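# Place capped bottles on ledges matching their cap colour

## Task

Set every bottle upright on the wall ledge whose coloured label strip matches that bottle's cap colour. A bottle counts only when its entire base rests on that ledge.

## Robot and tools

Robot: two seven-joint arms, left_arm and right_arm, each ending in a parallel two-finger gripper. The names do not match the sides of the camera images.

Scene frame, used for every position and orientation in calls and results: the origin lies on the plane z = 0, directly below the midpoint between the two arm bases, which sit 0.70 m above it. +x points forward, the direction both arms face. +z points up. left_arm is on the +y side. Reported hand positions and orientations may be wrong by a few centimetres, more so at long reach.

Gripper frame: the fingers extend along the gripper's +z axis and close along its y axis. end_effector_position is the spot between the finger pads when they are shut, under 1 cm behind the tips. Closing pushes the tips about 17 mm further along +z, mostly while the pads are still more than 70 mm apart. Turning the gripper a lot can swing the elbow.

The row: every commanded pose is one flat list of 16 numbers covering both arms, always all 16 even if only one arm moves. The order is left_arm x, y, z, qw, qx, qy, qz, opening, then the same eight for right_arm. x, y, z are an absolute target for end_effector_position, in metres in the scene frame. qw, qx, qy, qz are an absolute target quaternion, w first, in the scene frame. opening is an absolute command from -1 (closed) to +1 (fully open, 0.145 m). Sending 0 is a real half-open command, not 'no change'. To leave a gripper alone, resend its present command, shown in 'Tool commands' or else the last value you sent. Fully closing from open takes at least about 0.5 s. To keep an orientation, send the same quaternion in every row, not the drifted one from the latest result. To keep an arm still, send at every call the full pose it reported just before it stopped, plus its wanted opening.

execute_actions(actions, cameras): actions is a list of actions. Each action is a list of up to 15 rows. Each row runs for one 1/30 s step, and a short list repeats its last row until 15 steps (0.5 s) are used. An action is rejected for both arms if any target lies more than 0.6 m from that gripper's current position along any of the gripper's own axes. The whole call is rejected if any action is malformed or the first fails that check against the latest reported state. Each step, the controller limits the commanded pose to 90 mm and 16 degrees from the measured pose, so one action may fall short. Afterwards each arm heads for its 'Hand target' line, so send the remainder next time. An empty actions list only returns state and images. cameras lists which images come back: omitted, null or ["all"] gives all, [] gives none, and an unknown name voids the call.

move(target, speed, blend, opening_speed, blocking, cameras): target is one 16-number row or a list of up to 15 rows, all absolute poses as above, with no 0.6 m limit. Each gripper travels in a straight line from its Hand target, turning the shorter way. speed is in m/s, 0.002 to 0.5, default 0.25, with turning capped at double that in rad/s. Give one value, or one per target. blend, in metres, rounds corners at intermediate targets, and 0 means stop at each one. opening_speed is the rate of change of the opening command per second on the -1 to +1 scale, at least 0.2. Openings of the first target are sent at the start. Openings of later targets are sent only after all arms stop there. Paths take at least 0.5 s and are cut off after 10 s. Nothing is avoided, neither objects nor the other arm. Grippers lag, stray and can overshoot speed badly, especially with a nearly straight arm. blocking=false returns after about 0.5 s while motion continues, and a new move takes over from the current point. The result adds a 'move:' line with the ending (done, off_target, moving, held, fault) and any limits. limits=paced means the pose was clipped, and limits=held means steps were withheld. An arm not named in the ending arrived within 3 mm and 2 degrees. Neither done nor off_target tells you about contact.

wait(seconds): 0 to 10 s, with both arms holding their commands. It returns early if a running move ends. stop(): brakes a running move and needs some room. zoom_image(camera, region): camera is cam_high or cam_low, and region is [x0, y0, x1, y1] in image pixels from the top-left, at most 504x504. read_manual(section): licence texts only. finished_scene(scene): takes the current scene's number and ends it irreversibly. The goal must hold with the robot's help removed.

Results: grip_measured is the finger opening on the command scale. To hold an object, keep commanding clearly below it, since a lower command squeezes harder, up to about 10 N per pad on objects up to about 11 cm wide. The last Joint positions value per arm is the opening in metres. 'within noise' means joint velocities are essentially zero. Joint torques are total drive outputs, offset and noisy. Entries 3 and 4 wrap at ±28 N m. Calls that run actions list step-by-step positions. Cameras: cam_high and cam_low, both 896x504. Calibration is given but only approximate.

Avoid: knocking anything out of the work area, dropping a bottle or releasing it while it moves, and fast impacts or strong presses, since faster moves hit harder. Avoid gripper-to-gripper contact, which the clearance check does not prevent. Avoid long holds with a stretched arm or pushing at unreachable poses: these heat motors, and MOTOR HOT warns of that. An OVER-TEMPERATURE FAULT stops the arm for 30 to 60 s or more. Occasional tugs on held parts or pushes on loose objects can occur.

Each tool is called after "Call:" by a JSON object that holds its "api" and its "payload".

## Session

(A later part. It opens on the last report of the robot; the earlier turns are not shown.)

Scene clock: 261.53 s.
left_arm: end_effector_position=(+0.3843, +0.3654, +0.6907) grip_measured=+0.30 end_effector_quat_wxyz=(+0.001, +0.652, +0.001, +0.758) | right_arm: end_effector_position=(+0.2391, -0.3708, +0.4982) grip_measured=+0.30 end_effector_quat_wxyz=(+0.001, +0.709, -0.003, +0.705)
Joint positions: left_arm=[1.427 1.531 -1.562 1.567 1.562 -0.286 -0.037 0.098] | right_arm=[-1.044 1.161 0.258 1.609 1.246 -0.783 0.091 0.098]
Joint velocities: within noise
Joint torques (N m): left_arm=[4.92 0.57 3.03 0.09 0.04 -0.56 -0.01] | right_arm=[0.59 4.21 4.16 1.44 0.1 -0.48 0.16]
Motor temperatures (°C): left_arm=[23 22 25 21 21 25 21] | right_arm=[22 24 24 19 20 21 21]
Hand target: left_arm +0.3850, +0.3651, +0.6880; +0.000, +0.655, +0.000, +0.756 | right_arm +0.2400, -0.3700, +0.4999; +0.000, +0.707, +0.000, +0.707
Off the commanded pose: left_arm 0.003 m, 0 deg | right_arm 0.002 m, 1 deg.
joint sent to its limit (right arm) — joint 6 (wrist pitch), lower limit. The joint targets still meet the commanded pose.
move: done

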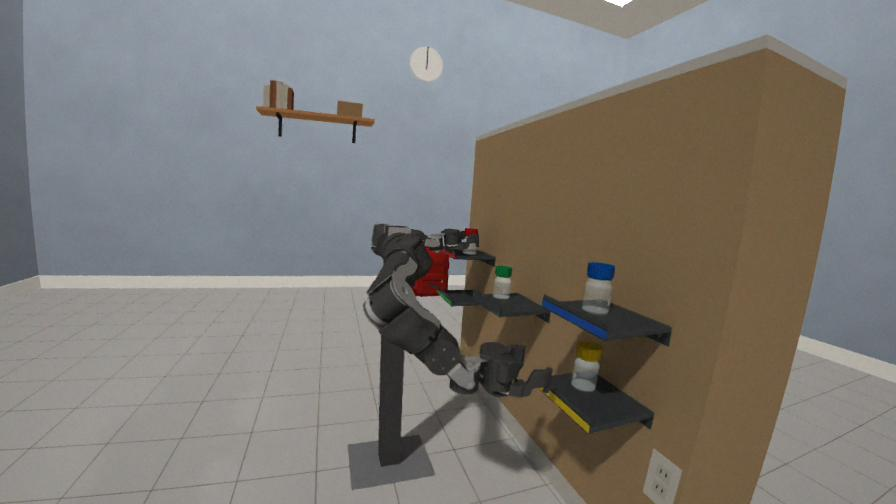

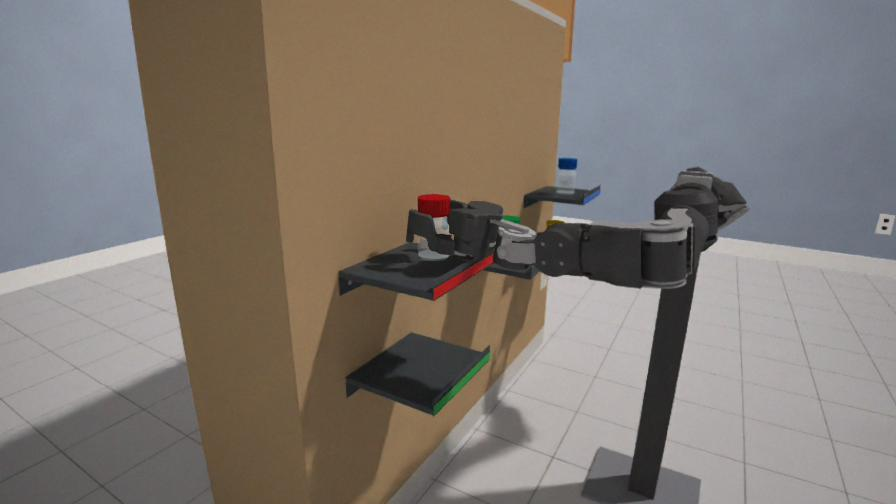

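Call:
{"api": "move", "payload": {"target": [[0.385,0.365,0.697,0,0.655,0,0.7556,0.4,0.24,-0.37,0.50,0,0.7071,0,0.7071,0.3],[0.24,0.33,0.71,0,0.7071,0,0.7071,0.6,0.24,-0.37,0.50,0,0.7071,0,0.7071,0.3],[0.23,0.16,0.62,0,0.7071,0,0.7071,0.6,0.24,-0.37,0.50,0,0.7071,0,0.7071,0.3],[0.25,0.035,0.59,0,0.7071,0,0.7071,0.6,0.24,-0.37,0.50,0,0.7071,0,0.7071,0.3],[0.325,0.03,0.59,0,0.7071,0,0.7071,0.6,0.24,-0.37,0.50,0,0.7071,0,0.7071,0.3]], "speed": [0.05,0.16,0.2,0.2,0.15], "blend": [0,0,0.03,0.02,0]}}

Call:
{"api": "zoom_image", "payload": {"camera": "cam_low", "region": [400, 160, 620, 320]}}

Call:
{"api": "zoom_image", "payload": {"camera": "cam_high", "region": [440, 210, 600, 340]}}

Scene clock: 282.47 s.
left_arm: end_effector_position=(+0.3253, +0.0312, +0.5918) grip_measured=+0.60 end_effector_quat_wxyz=(-0.003, +0.705, +0.002, +0.709) | right_arm: end_effector_position=(+0.2391, -0.3708, +0.4982) grip_measured=+0.30 end_effector_quat_wxyz=(+0.001, +0.709, -0.003, +0.705)
Joint positions: left_arm=[0.734 0.404 -1.312 2.034 0.824 0.208 -1.45 0.119] | right_arm=[-1.044 1.161 0.258 1.609 1.245 -0.783 0.091 0.098]
Joint velocities: within noise
Joint torques (N m): left_arm=[6 -0.67 1.69 3.26 -0.34 -0.23 0.23] | right_arm=[0.62 4.15 4.15 1.48 0.11 -0.47 0.17]
Motor temperatures (°C): left_arm=[23 22 25 21 21 25 21] | right_arm=[21 24 24 19 20 21 21]
Hand target: left_arm +0.3250, +0.0300, +0.5900; +0.000, +0.707, +0.000, +0.707 | right_arm +0.2400, -0.3700, +0.4999; +0.000, +0.707, +0.000, +0.707
Off the commanded pose: left_arm 0.002 m, 0 deg | right_arm 0.002 m, 1 deg.
joint sent to its limit (right arm) — joint 6 (wrist pitch), lower limit. The joint targets still meet the commanded pose.
move: done; target 2's new opening was sent with left_arm's hand 0.003 m and 32 deg from that target; limits=paced

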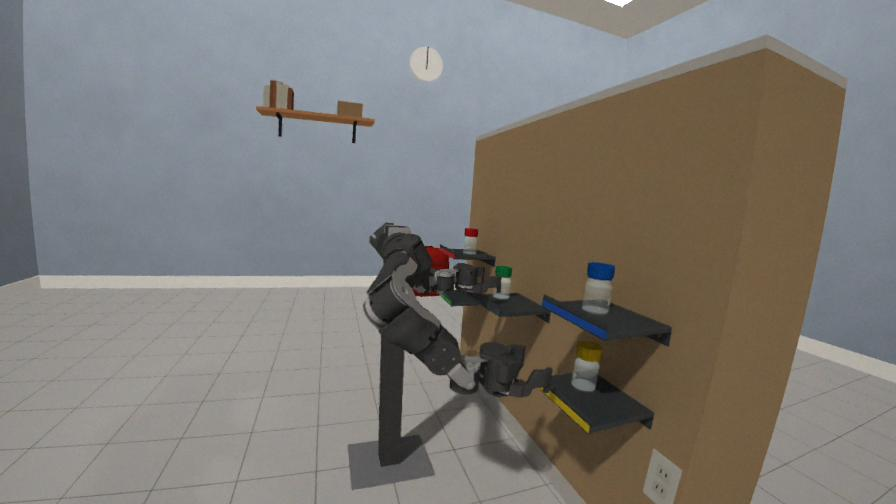

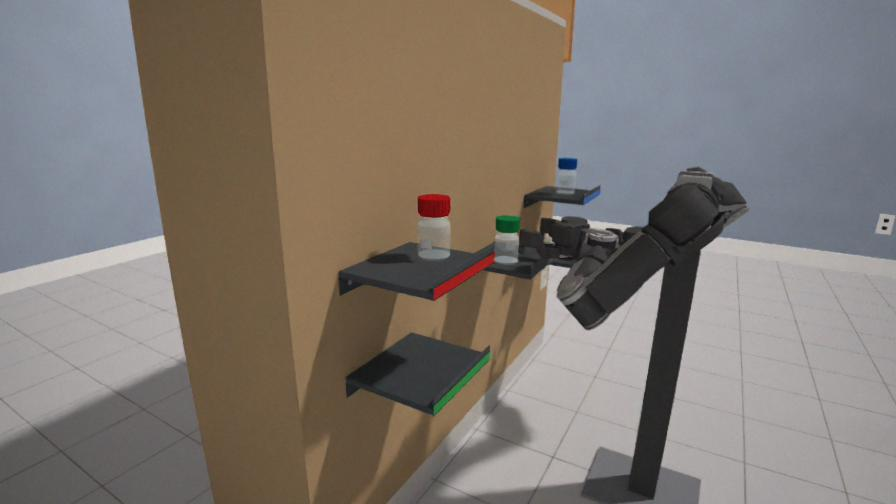

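Scaled by 2.291 from the camera's 896x504 image, which has a finer 1280x720 frame.

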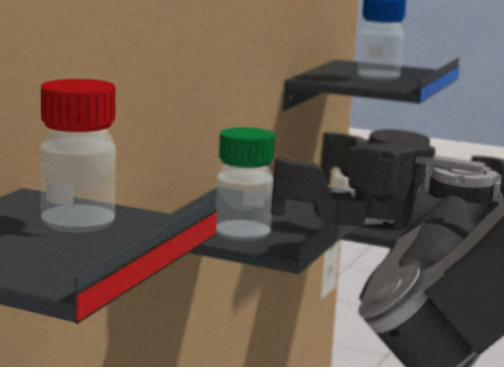

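Scaled by 3.150 from the camera's 896x504 image, which has a finer 1280x720 frame.

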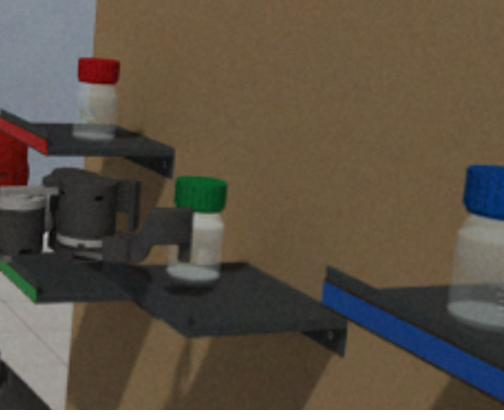

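Call:
{"api": "move", "payload": {"target": [[0.393,0.028,0.59,0,0.7071,0,0.7071,0.6,0.24,-0.37,0.50,0,0.7071,0,0.7071,0.3],[0.393,0.028,0.59,0,0.7071,0,0.7071,-0.9,0.24,-0.37,0.50,0,0.7071,0,0.7071,0.3]], "speed": 0.12, "opening_speed": 1.5}}

Call:
{"api": "zoom_image", "payload": {"camera": "cam_low", "region": [400, 160, 620, 320]}}

Scene clock: 290.67 s.
left_arm: end_effector_position=(+0.3929, +0.0285, +0.5911) grip_measured=-0.56 end_effector_quat_wxyz=(-0.001, +0.706, +0.001, +0.708) | right_arm: end_effector_position=(+0.2391, -0.3708, +0.4982) grip_measured=+0.30 end_effector_quat_wxyz=(+0.001, +0.709, -0.003, +0.705)
Joint positions: left_arm=[0.869 0.354 -1.25 1.734 0.927 0.126 -1.231 0.033] | right_arm=[-1.044 1.161 0.258 1.609 1.245 -0.783 0.091 0.098]
Joint velocities: within noise
Joint torques (N m): left_arm=[8.06 -0.67 2.45 2.91 -0.34 -0.33 0.19] | right_arm=[0.75 4.05 4.08 1.47 0.08 -0.47 0.18]
Motor temperatures (°C): left_arm=[23 22 25 21 21 25 21] | right_arm=[21 24 24 19 20 21 21]
Hand target: left_arm +0.3930, +0.0280, +0.5900; +0.000, +0.707, +0.000, +0.707 | right_arm +0.2400, -0.3700, +0.4999; +0.000, +0.707, +0.000, +0.707
Off the commanded pose: left_arm 0.001 m, 0 deg | right_arm 0.002 m, 1 deg.
joint sent to its limit (right arm) — joint 6 (wrist pitch), lower limit. The joint targets still meet the commanded pose.
move: done

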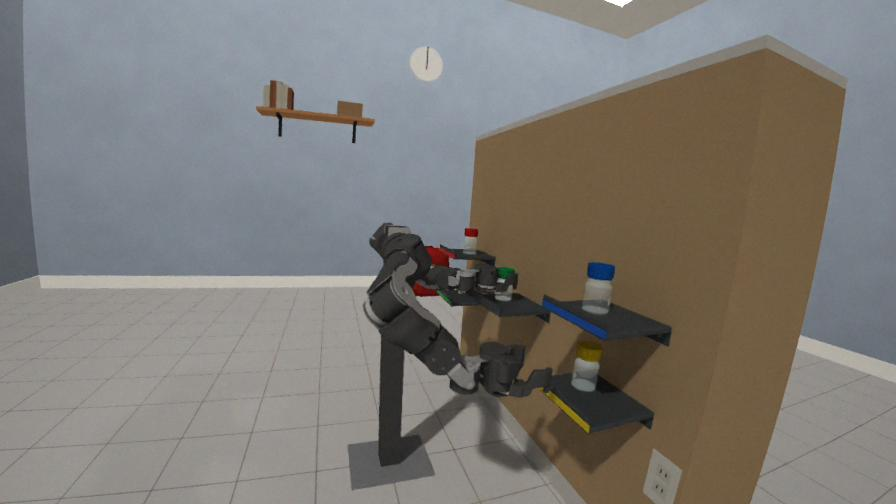

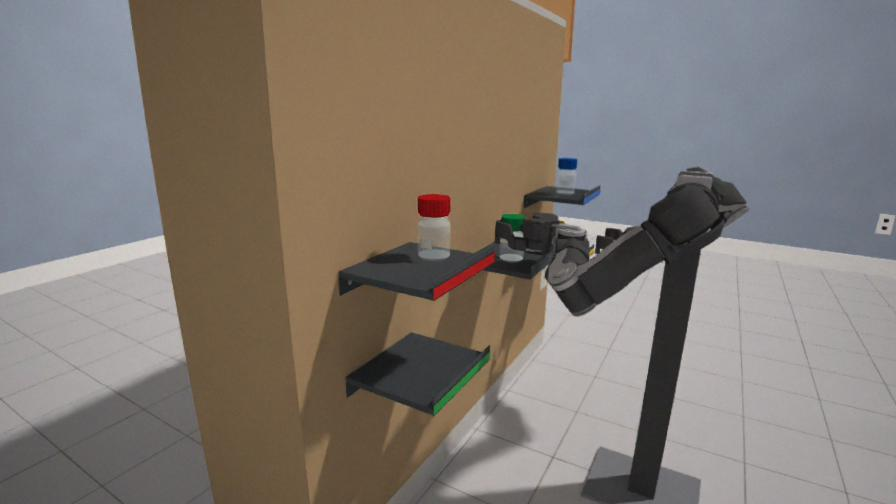

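Scaled by 2.291 from the camera's 896x504 image, which has a finer 1280x720 frame.

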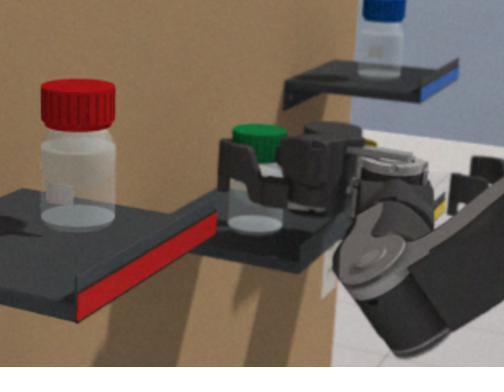

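Call:
{"api": "move", "payload": {"target": [[0.393,0.028,0.65,0,0.7071,0,0.7071,-0.9,0.24,-0.37,0.50,0,0.7071,0,0.7071,0.3],[0.24,0.05,0.65,0,0.7071,0,0.7071,-0.9,0.24,-0.37,0.50,0,0.7071,0,0.7071,0.3],[0.22,0.2,0.6,0,0.7071,0,0.7071,-0.9,0.24,-0.37,0.50,0,0.7071,0,0.7071,0.3],[0.25,0.365,0.54,0,0.7071,0,0.7071,-0.9,0.24,-0.37,0.50,0,0.7071,0,0.7071,0.3],[0.29,0.365,0.54,0,0.7071,0,0.7071,-0.9,0.24,-0.37,0.50,0,0.7071,0,0.7071,0.3]], "speed": 0.18, "blend": [0.01,0.03,0.03,0.01,0]}}

Call:
{"api": "zoom_image", "payload": {"camera": "cam_low", "region": [380, 220, 600, 420]}}

Scene clock: 303.93 s.
left_arm: end_effector_position=(+0.2909, +0.3650, +0.5400) grip_measured=-0.56 end_effector_quat_wxyz=(-0.002, +0.731, +0.001, +0.683) | right_arm: end_effector_position=(+0.2391, -0.3708, +0.4982) grip_measured=+0.30 end_effector_quat_wxyz=(+0.001, +0.709, -0.003, +0.705)
Joint positions: left_arm=[0.713 1.671 -1.563 1.709 1.531 -0.781 -0.06 0.033] | right_arm=[-1.044 1.161 0.258 1.609 1.245 -0.783 0.091 0.098]
Joint velocities: within noise
Joint torques (N m): left_arm=[3.34 6.16 1.74 0.38 0.13 -0.86 0.24] | right_arm=[0.57 4.21 4.25 1.57 0.09 -0.5 0.16]
Motor temperatures (°C): left_arm=[24 22 25 21 22 25 21] | right_arm=[21 24 24 19 20 21 21]
Hand target: left_arm +0.2903, +0.3650, +0.5403; -0.002, +0.730, +0.000, +0.684 | right_arm +0.2400, -0.3700, +0.4999; +0.000, +0.707, +0.000, +0.707
Off the commanded pose: left_arm 0.001 m, 4 deg | right_arm 0.002 m, 1 deg.
joint sent to its limit (left arm) — joint 3 (upper arm roll), lower limit; joint 6 (wrist pitch), lower limit. The joint targets are off in orientation, not in position.
joint sent to its limit (right arm) — joint 6 (wrist pitch), lower limit. The joint targets still meet the commanded pose.
move: off_target (left_arm); limits=paced

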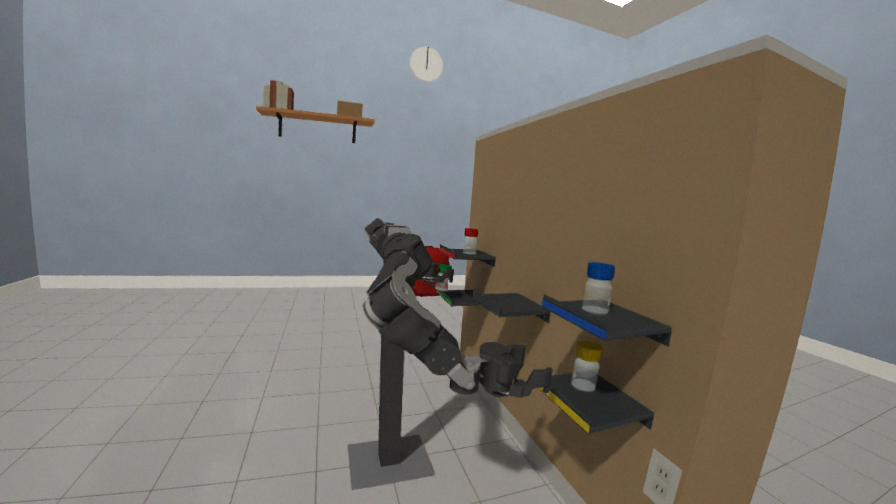

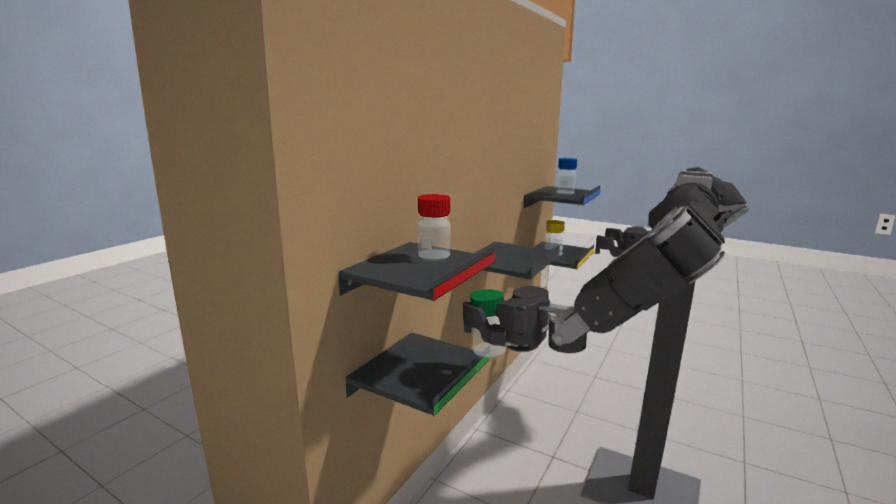

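Scaled by 2.291 from the camera's 896x504 image, which has a finer 1280x720 frame.

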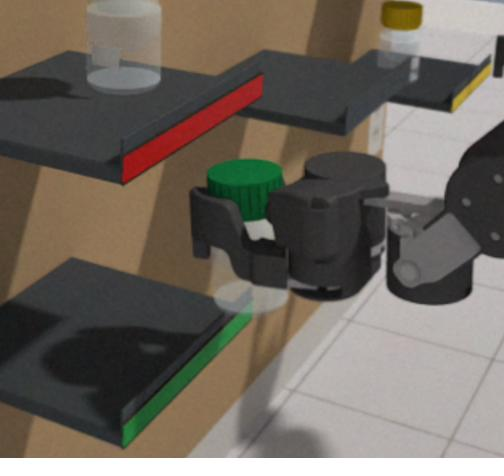

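Call:
{"api": "move", "payload": {"target": [[0.33,0.365,0.542,0,0.7071,0,0.7071,-0.9,0.24,-0.37,0.50,0,0.7071,0,0.7071,0.3],[0.385,0.365,0.535,0,0.7071,0,0.7071,-0.9,0.24,-0.37,0.50,0,0.7071,0,0.7071,0.3],[0.385,0.365,0.508,0,0.7071,0,0.7071,-0.9,0.24,-0.37,0.50,0,0.7071,0,0.7071,0.3]], "speed": [0.12,0.12,0.05], "blend": [0.01,0,0]}}

Call:
{"api": "zoom_image", "payload": {"camera": "cam_low", "region": [380, 220, 600, 420]}}

Scene clock: 324.77 s.
left_arm: end_effector_position=(+0.3845, +0.3661, +0.5063) grip_measured=-0.56 end_effector_quat_wxyz=(-0.002, +0.711, +0.001, +0.703) | right_arm: end_effector_position=(+0.2391, -0.3708, +0.4982) grip_measured=+0.30 end_effector_quat_wxyz=(+0.001, +0.709, -0.003, +0.705)
Joint positions: left_arm=[0.81 1.224 -1.491 1.202 1.559 -0.676 0.023 0.033] | right_arm=[-1.044 1.161 0.258 1.609 1.245 -0.783 0.091 0.098]
Joint velocities: within noise
Joint torques (N m): left_arm=[6.29 4.79 3.02 0.28 0.19 -0.95 0.23] | right_arm=[0.73 4.1 4.23 1.47 0.11 -0.47 0.17]
Motor temperatures (°C): left_arm=[23 23 25 21 21 25 21] | right_arm=[21 24 24 19 20 21 21]
Hand target: left_arm +0.3850, +0.3650, +0.5080; +0.000, +0.707, +0.000, +0.707 | right_arm +0.2400, -0.3700, +0.4999; +0.000, +0.707, +0.000, +0.707
Off the commanded pose: left_arm 0.002 m, 1 deg | right_arm 0.002 m, 1 deg.
joint sent to its limit (right arm) — joint 6 (wrist pitch), lower limit. The joint targets still meet the commanded pose.
move: done

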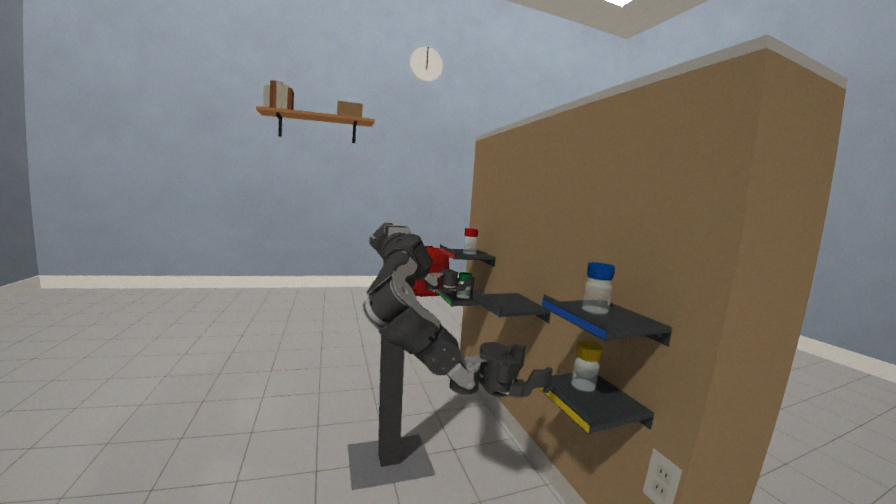

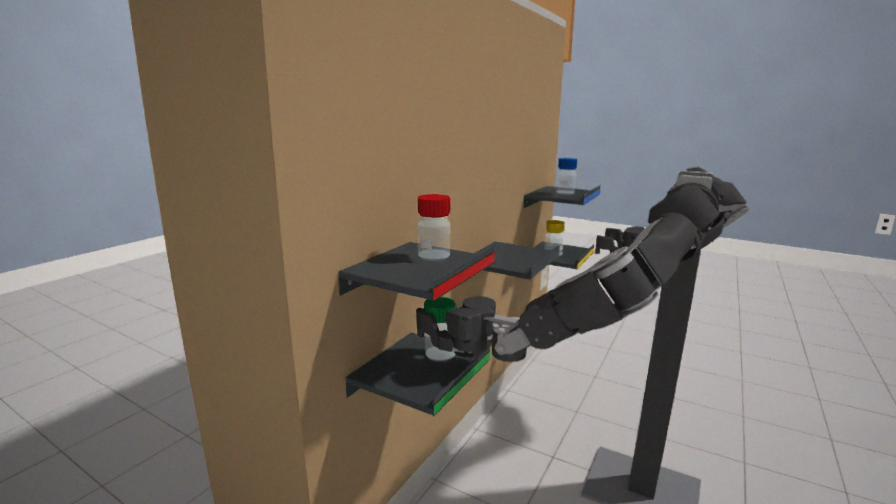

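Scaled by 2.291 from the camera's 896x504 image, which has a finer 1280x720 frame.

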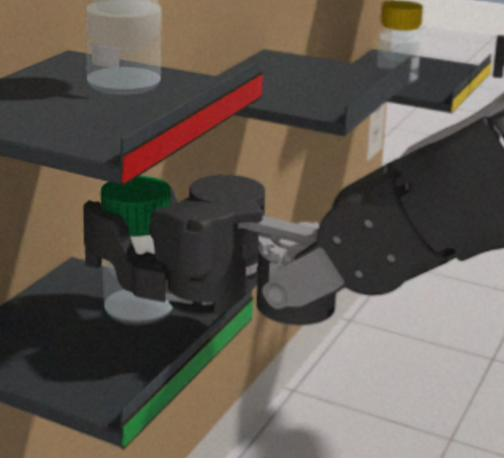

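Call:
{"api": "move", "payload": {"target": [0.385,0.365,0.493,0,0.7071,0,0.7071,-0.9,0.24,-0.37,0.50,0,0.7071,0,0.7071,0.3], "speed": 0.03}}

Call:
{"api": "zoom_image", "payload": {"camera": "cam_low", "region": [380, 220, 600, 420]}}

Scene clock: 332.07 s.
left_arm: end_effector_position=(+0.3866, +0.3683, +0.5020) grip_measured=-0.56 end_effector_quat_wxyz=(-0.005, +0.697, +0.002, +0.717) | right_arm: end_effector_position=(+0.2391, -0.3708, +0.4982) grip_measured=+0.30 end_effector_quat_wxyz=(+0.001, +0.709, -0.003, +0.705)
Joint positions: left_arm=[0.79 1.181 -1.491 1.137 1.576 -0.736 0.049 0.033] | right_arm=[-1.044 1.161 0.258 1.609 1.245 -0.783 0.091 0.098]
Joint velocities: within noise
Joint torques (N m): left_arm=[4.39 3.76 1.06 0.08 0.24 -0.28 0.2] | right_arm=[0.75 4.29 4.22 1.63 0.1 -0.46 0.16]
Motor temperatures (°C): left_arm=[24 23 25 21 21 26 21] | right_arm=[21 24 24 19 20 21 21]
Hand target: left_arm +0.3848, +0.3650, +0.4931; +0.000, +0.707, +0.000, +0.707 | right_arm +0.2400, -0.3700, +0.4999; +0.000, +0.707, +0.000, +0.707
Off the commanded pose: left_arm 0.010 m, 2 deg | right_arm 0.002 m, 1 deg.
joint sent to its limit (right arm) — joint 6 (wrist pitch), lower limit. The joint targets still meet the commanded pose.
move: off_target (left_arm)

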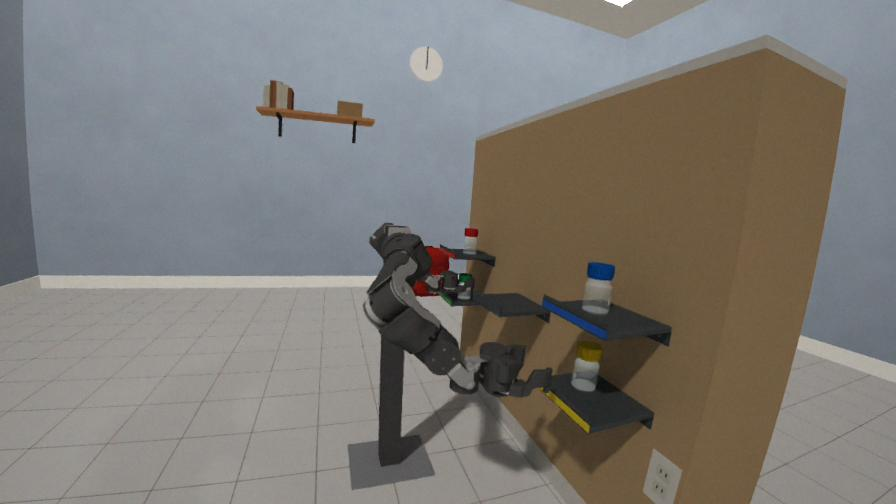

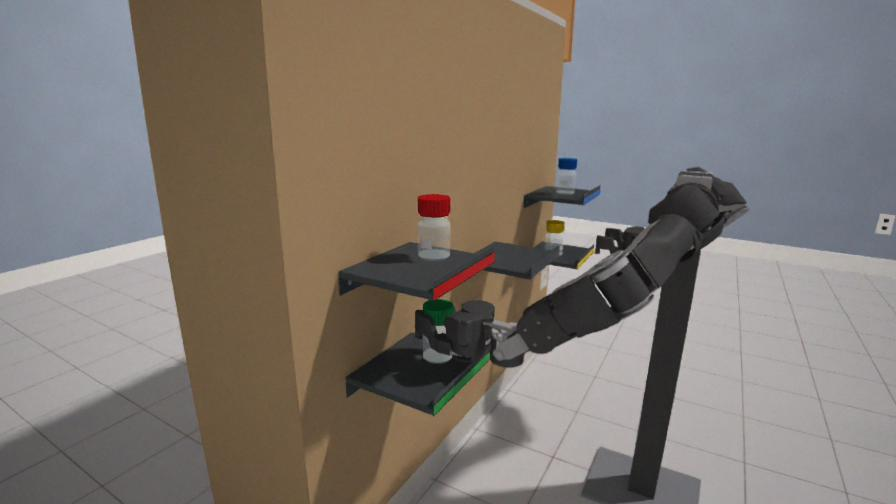

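Scaled by 2.291 from the camera's 896x504 image, which has a finer 1280x720 frame.

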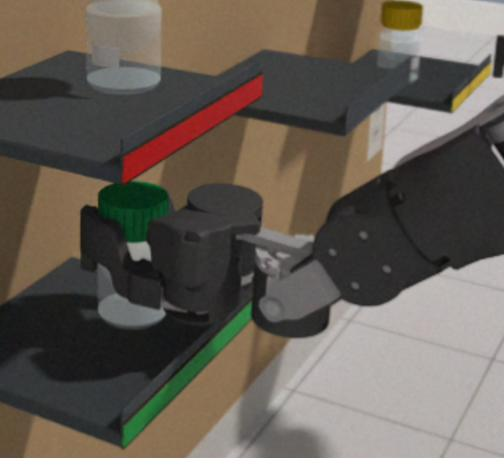

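Call:
{"api": "zoom_image", "payload": {"camera": "cam_low", "region": [400, 285, 520, 375]}}

Call:
{"api": "zoom_image", "payload": {"camera": "cam_high", "region": [400, 220, 520, 320]}}

Scaled by 4.200 from the camera's 896x504 image, which has a finer 1280x720 frame.

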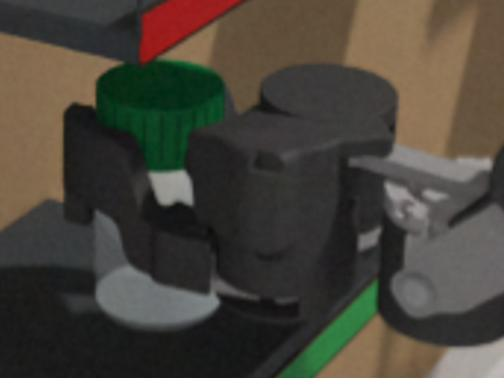

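Scaled by 4.200 from the camera's 896x504 image, which has a finer 1280x720 frame.

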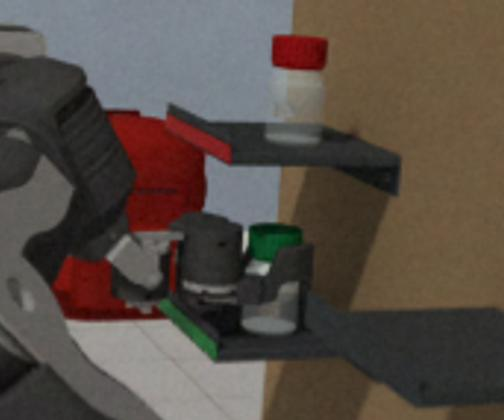

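Call:
{"api": "move", "payload": {"target": [0.386,0.367,0.499,0,0.7071,0,0.7071,-0.9,0.24,-0.37,0.50,0,0.7071,0,0.7071,0.3], "speed": 0.03}}

Call:
{"api": "move", "payload": {"target": [0.386,0.367,0.5015,0,0.7071,0,0.7071,0.2,0.24,-0.37,0.50,0,0.7071,0,0.7071,0.3], "speed": 0.03, "opening_speed": 0.6}}

Call:
{"api": "zoom_image", "payload": {"camera": "cam_low", "region": [400, 285, 520, 375]}}

Scene clock: 367.30 s.
left_arm: end_effector_position=(+0.3868, +0.3680, +0.5021) grip_measured=-0.56 end_effector_quat_wxyz=(-0.003, +0.702, +0.002, +0.713) | right_arm: end_effector_position=(+0.2391, -0.3708, +0.4982) grip_measured=+0.30 end_effector_quat_wxyz=(+0.001, +0.709, -0.003, +0.705)
Joint positions: left_arm=[0.796 1.188 -1.491 1.145 1.577 -0.717 0.051 0.033] | right_arm=[-1.044 1.161 0.258 1.609 1.245 -0.783 0.091 0.098]
Joint velocities: within noise
Joint torques (N m): left_arm=[6.24 5.55 1.98 0.69 0.2 -0.29 0.25] | right_arm=[0.7 4.13 4.15 1.42 0.1 -0.45 0.17]
Motor temperatures (°C): left_arm=[23 23 24 21 21 25 21] | right_arm=[21 24 25 19 20 21 21]
Hand target: left_arm +0.3860, +0.3671, +0.4991; +0.000, +0.707, +0.000, +0.707 | right_arm +0.2400, -0.3700, +0.4999; +0.000, +0.707, +0.000, +0.707
Off the commanded pose: left_arm 0.003 m, 1 deg | right_arm 0.002 m, 1 deg.
joint sent to its limit (right arm) — joint 6 (wrist pitch), lower limit. The joint targets still meet the commanded pose.
move: done

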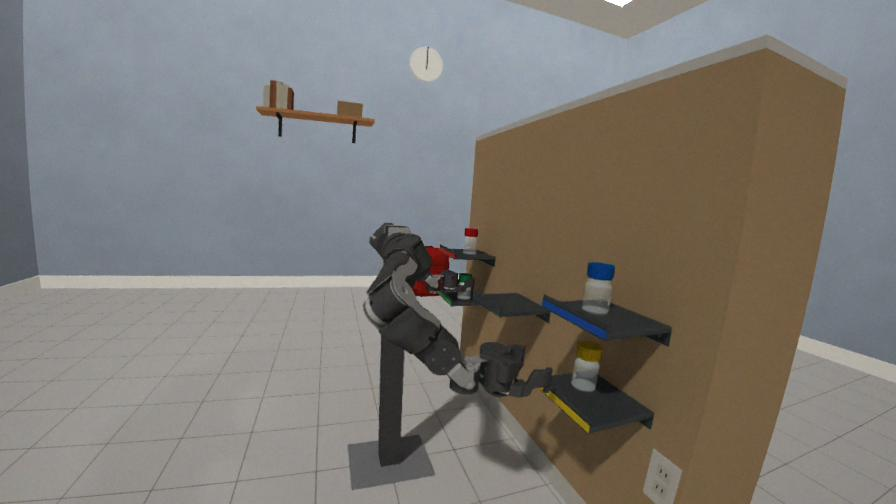

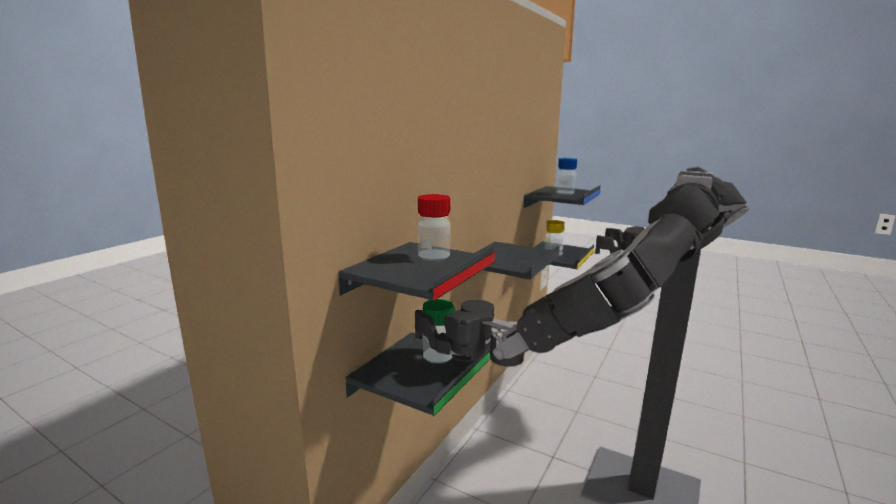

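Scene clock: 369.33 s.
left_arm: end_effector_position=(+0.3862, +0.3671, +0.5018) grip_measured=+0.20 end_effector_quat_wxyz=(+0.000, +0.706, +0.001, +0.708) | right_arm: end_effector_position=(+0.2391, -0.3708, +0.4982) grip_measured=+0.30 end_effector_quat_wxyz=(+0.001, +0.709, -0.003, +0.705)
Joint positions: left_arm=[0.798 1.195 -1.491 1.157 1.577 -0.703 0.051 0.09] | right_arm=[-1.044 1.161 0.258 1.609 1.245 -0.783 0.091 0.098]
Joint velocities: within noise
Joint torques (N m): left_arm=[6.63 5.63 2.35 0.57 0.11 -0.53 0.14] | right_arm=[0.67 4.13 4.31 1.48 0.1 -0.46 0.15]
Motor temperatures (°C): left_arm=[23 23 24 21 21 25 21] | right_arm=[21 24 25 19 20 21 21]
Hand target: left_arm +0.3860, +0.3670, +0.5014; +0.000, +0.707, +0.000, +0.707 | right_arm +0.2400, -0.3700, +0.4999; +0.000, +0.707, +0.000, +0.707
Off the commanded pose: left_arm 0.000 m, 0 deg | right_arm 0.002 m, 1 deg.
joint sent to its limit (right arm) — joint 6 (wrist pitch), lower limit. The joint targets still meet the commanded pose.
move: done

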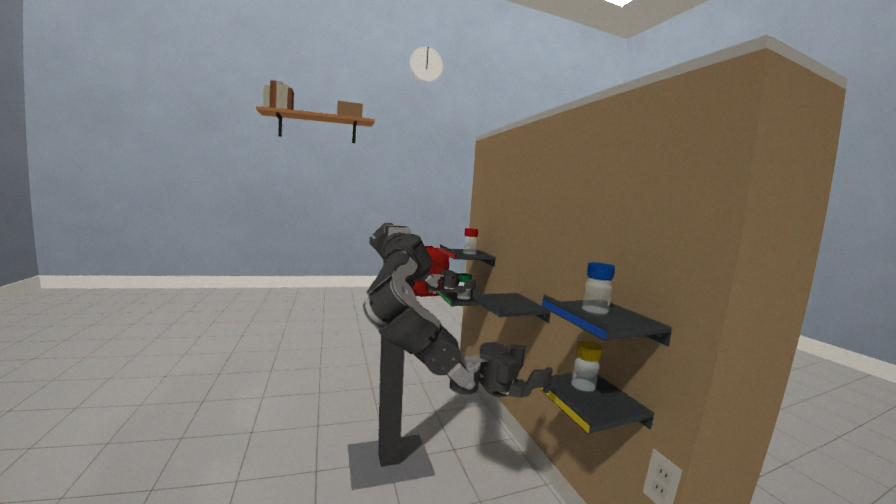

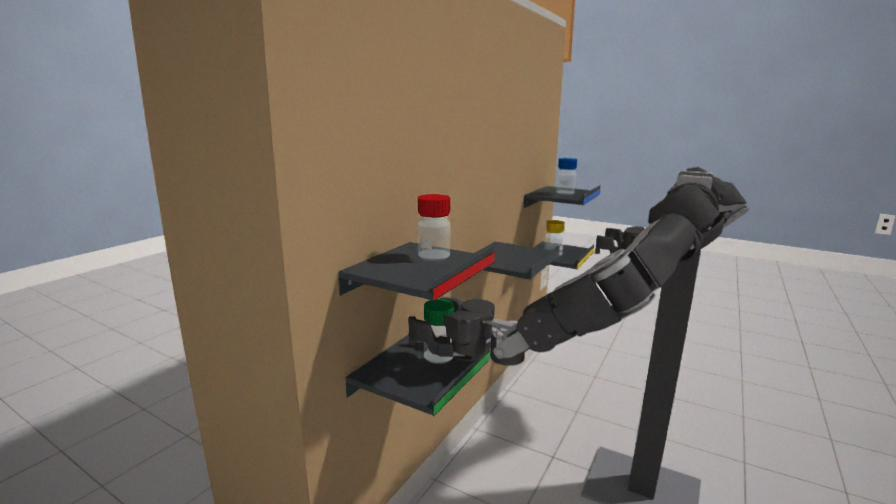

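Scaled by 4.200 from the camera's 896x504 image, which has a finer 1280x720 frame.

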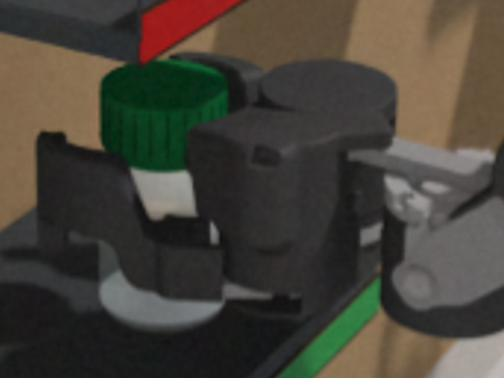

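Call:
{"api": "move", "payload": {"target": [[0.386,0.367,0.503,0,0.7071,0,0.7071,0.3,0.24,-0.37,0.50,0,0.7071,0,0.7071,0.3],[0.25,0.367,0.506,0,0.7071,0,0.7071,0.3,0.24,-0.37,0.50,0,0.7071,0,0.7071,0.3]], "speed": 0.12}}

Call:
{"api": "zoom_image", "payload": {"camera": "cam_low", "region": [380, 150, 620, 420]}}

Call:
{"api": "zoom_image", "payload": {"camera": "cam_high", "region": [420, 200, 680, 440]}}

Scene clock: 379.63 s.
left_arm: end_effector_position=(+0.2505, +0.3691, +0.5081) grip_measured=+0.30 end_effector_quat_wxyz=(-0.008, +0.785, +0.001, +0.619) | right_arm: end_effector_position=(+0.2391, -0.3708, +0.4982) grip_measured=+0.30 end_effector_quat_wxyz=(+0.001, +0.709, -0.003, +0.705)
Joint positions: left_arm=[0.541 1.752 -1.564 1.766 1.547 -0.787 -0.042 0.098] | right_arm=[-1.044 1.161 0.258 1.609 1.245 -0.783 0.091 0.098]
Joint velocities: within noise
Joint torques (N m): left_arm=[2.18 5.55 1.26 0.29 0.09 -0.67 0.2] | right_arm=[0.65 4.21 4.27 1.46 0.08 -0.46 0.18]
Motor temperatures (°C): left_arm=[24 23 24 21 21 25 21] | right_arm=[21 24 25 19 20 21 21]
Hand target: left_arm +0.2503, +0.3671, +0.5063; -0.004, +0.786, +0.000, +0.618 | right_arm +0.2400, -0.3700, +0.4999; +0.000, +0.707, +0.000, +0.707
Off the commanded pose: left_arm 0.003 m, 14 deg | right_arm 0.002 m, 1 deg.
joint sent to its limit (left arm) — joint 3 (upper arm roll), lower limit; joint 6 (wrist pitch), lower limit. The joint targets are off in orientation, not in position.
joint sent to its limit (right arm) — joint 6 (wrist pitch), lower limit. The joint targets still meet the commanded pose.
move: off_target (left_arm); limits=paced

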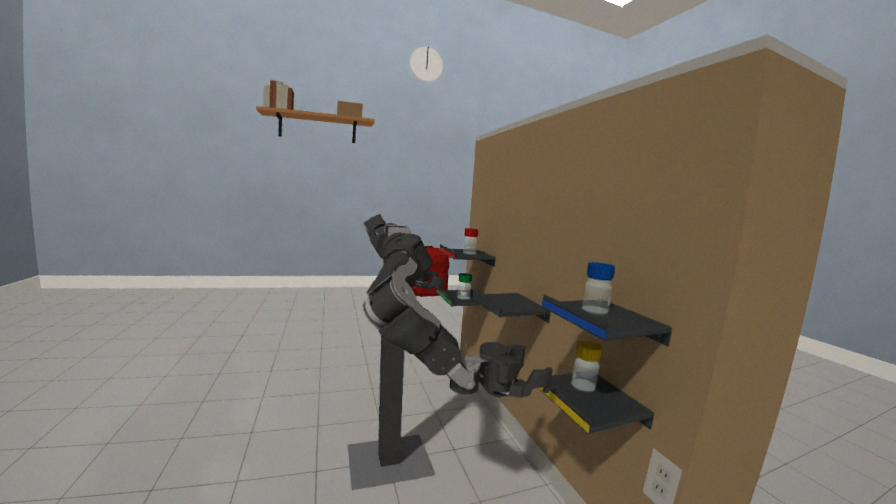

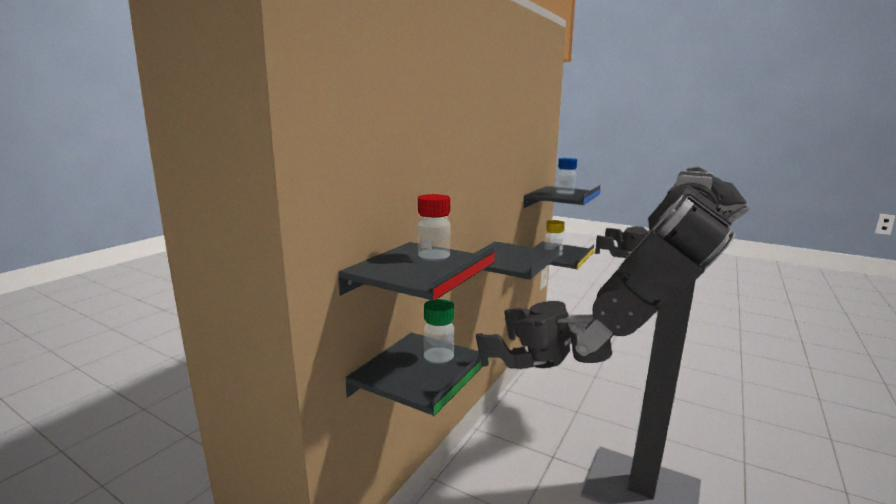

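Scaled by 1.867 from the camera's 896x504 image, which has a finer 1280x720 frame.

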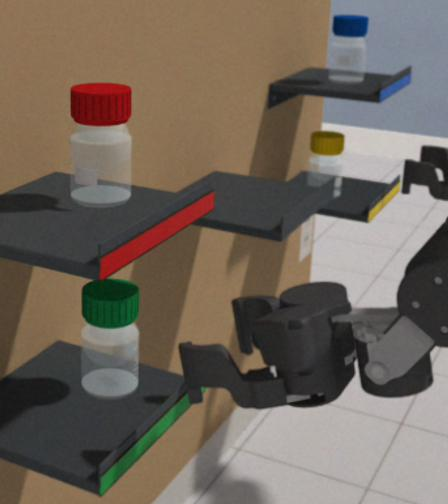

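Scaled by 1.938 from the camera's 896x504 image, which has a finer 1280x720 frame.

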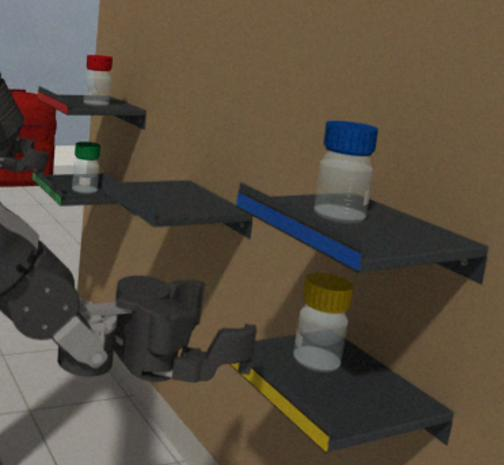

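All stand properly.

Call:
{"api": "finished_scene", "payload": {"scene": 2, "done": true}}

The scene is finished: the task was done.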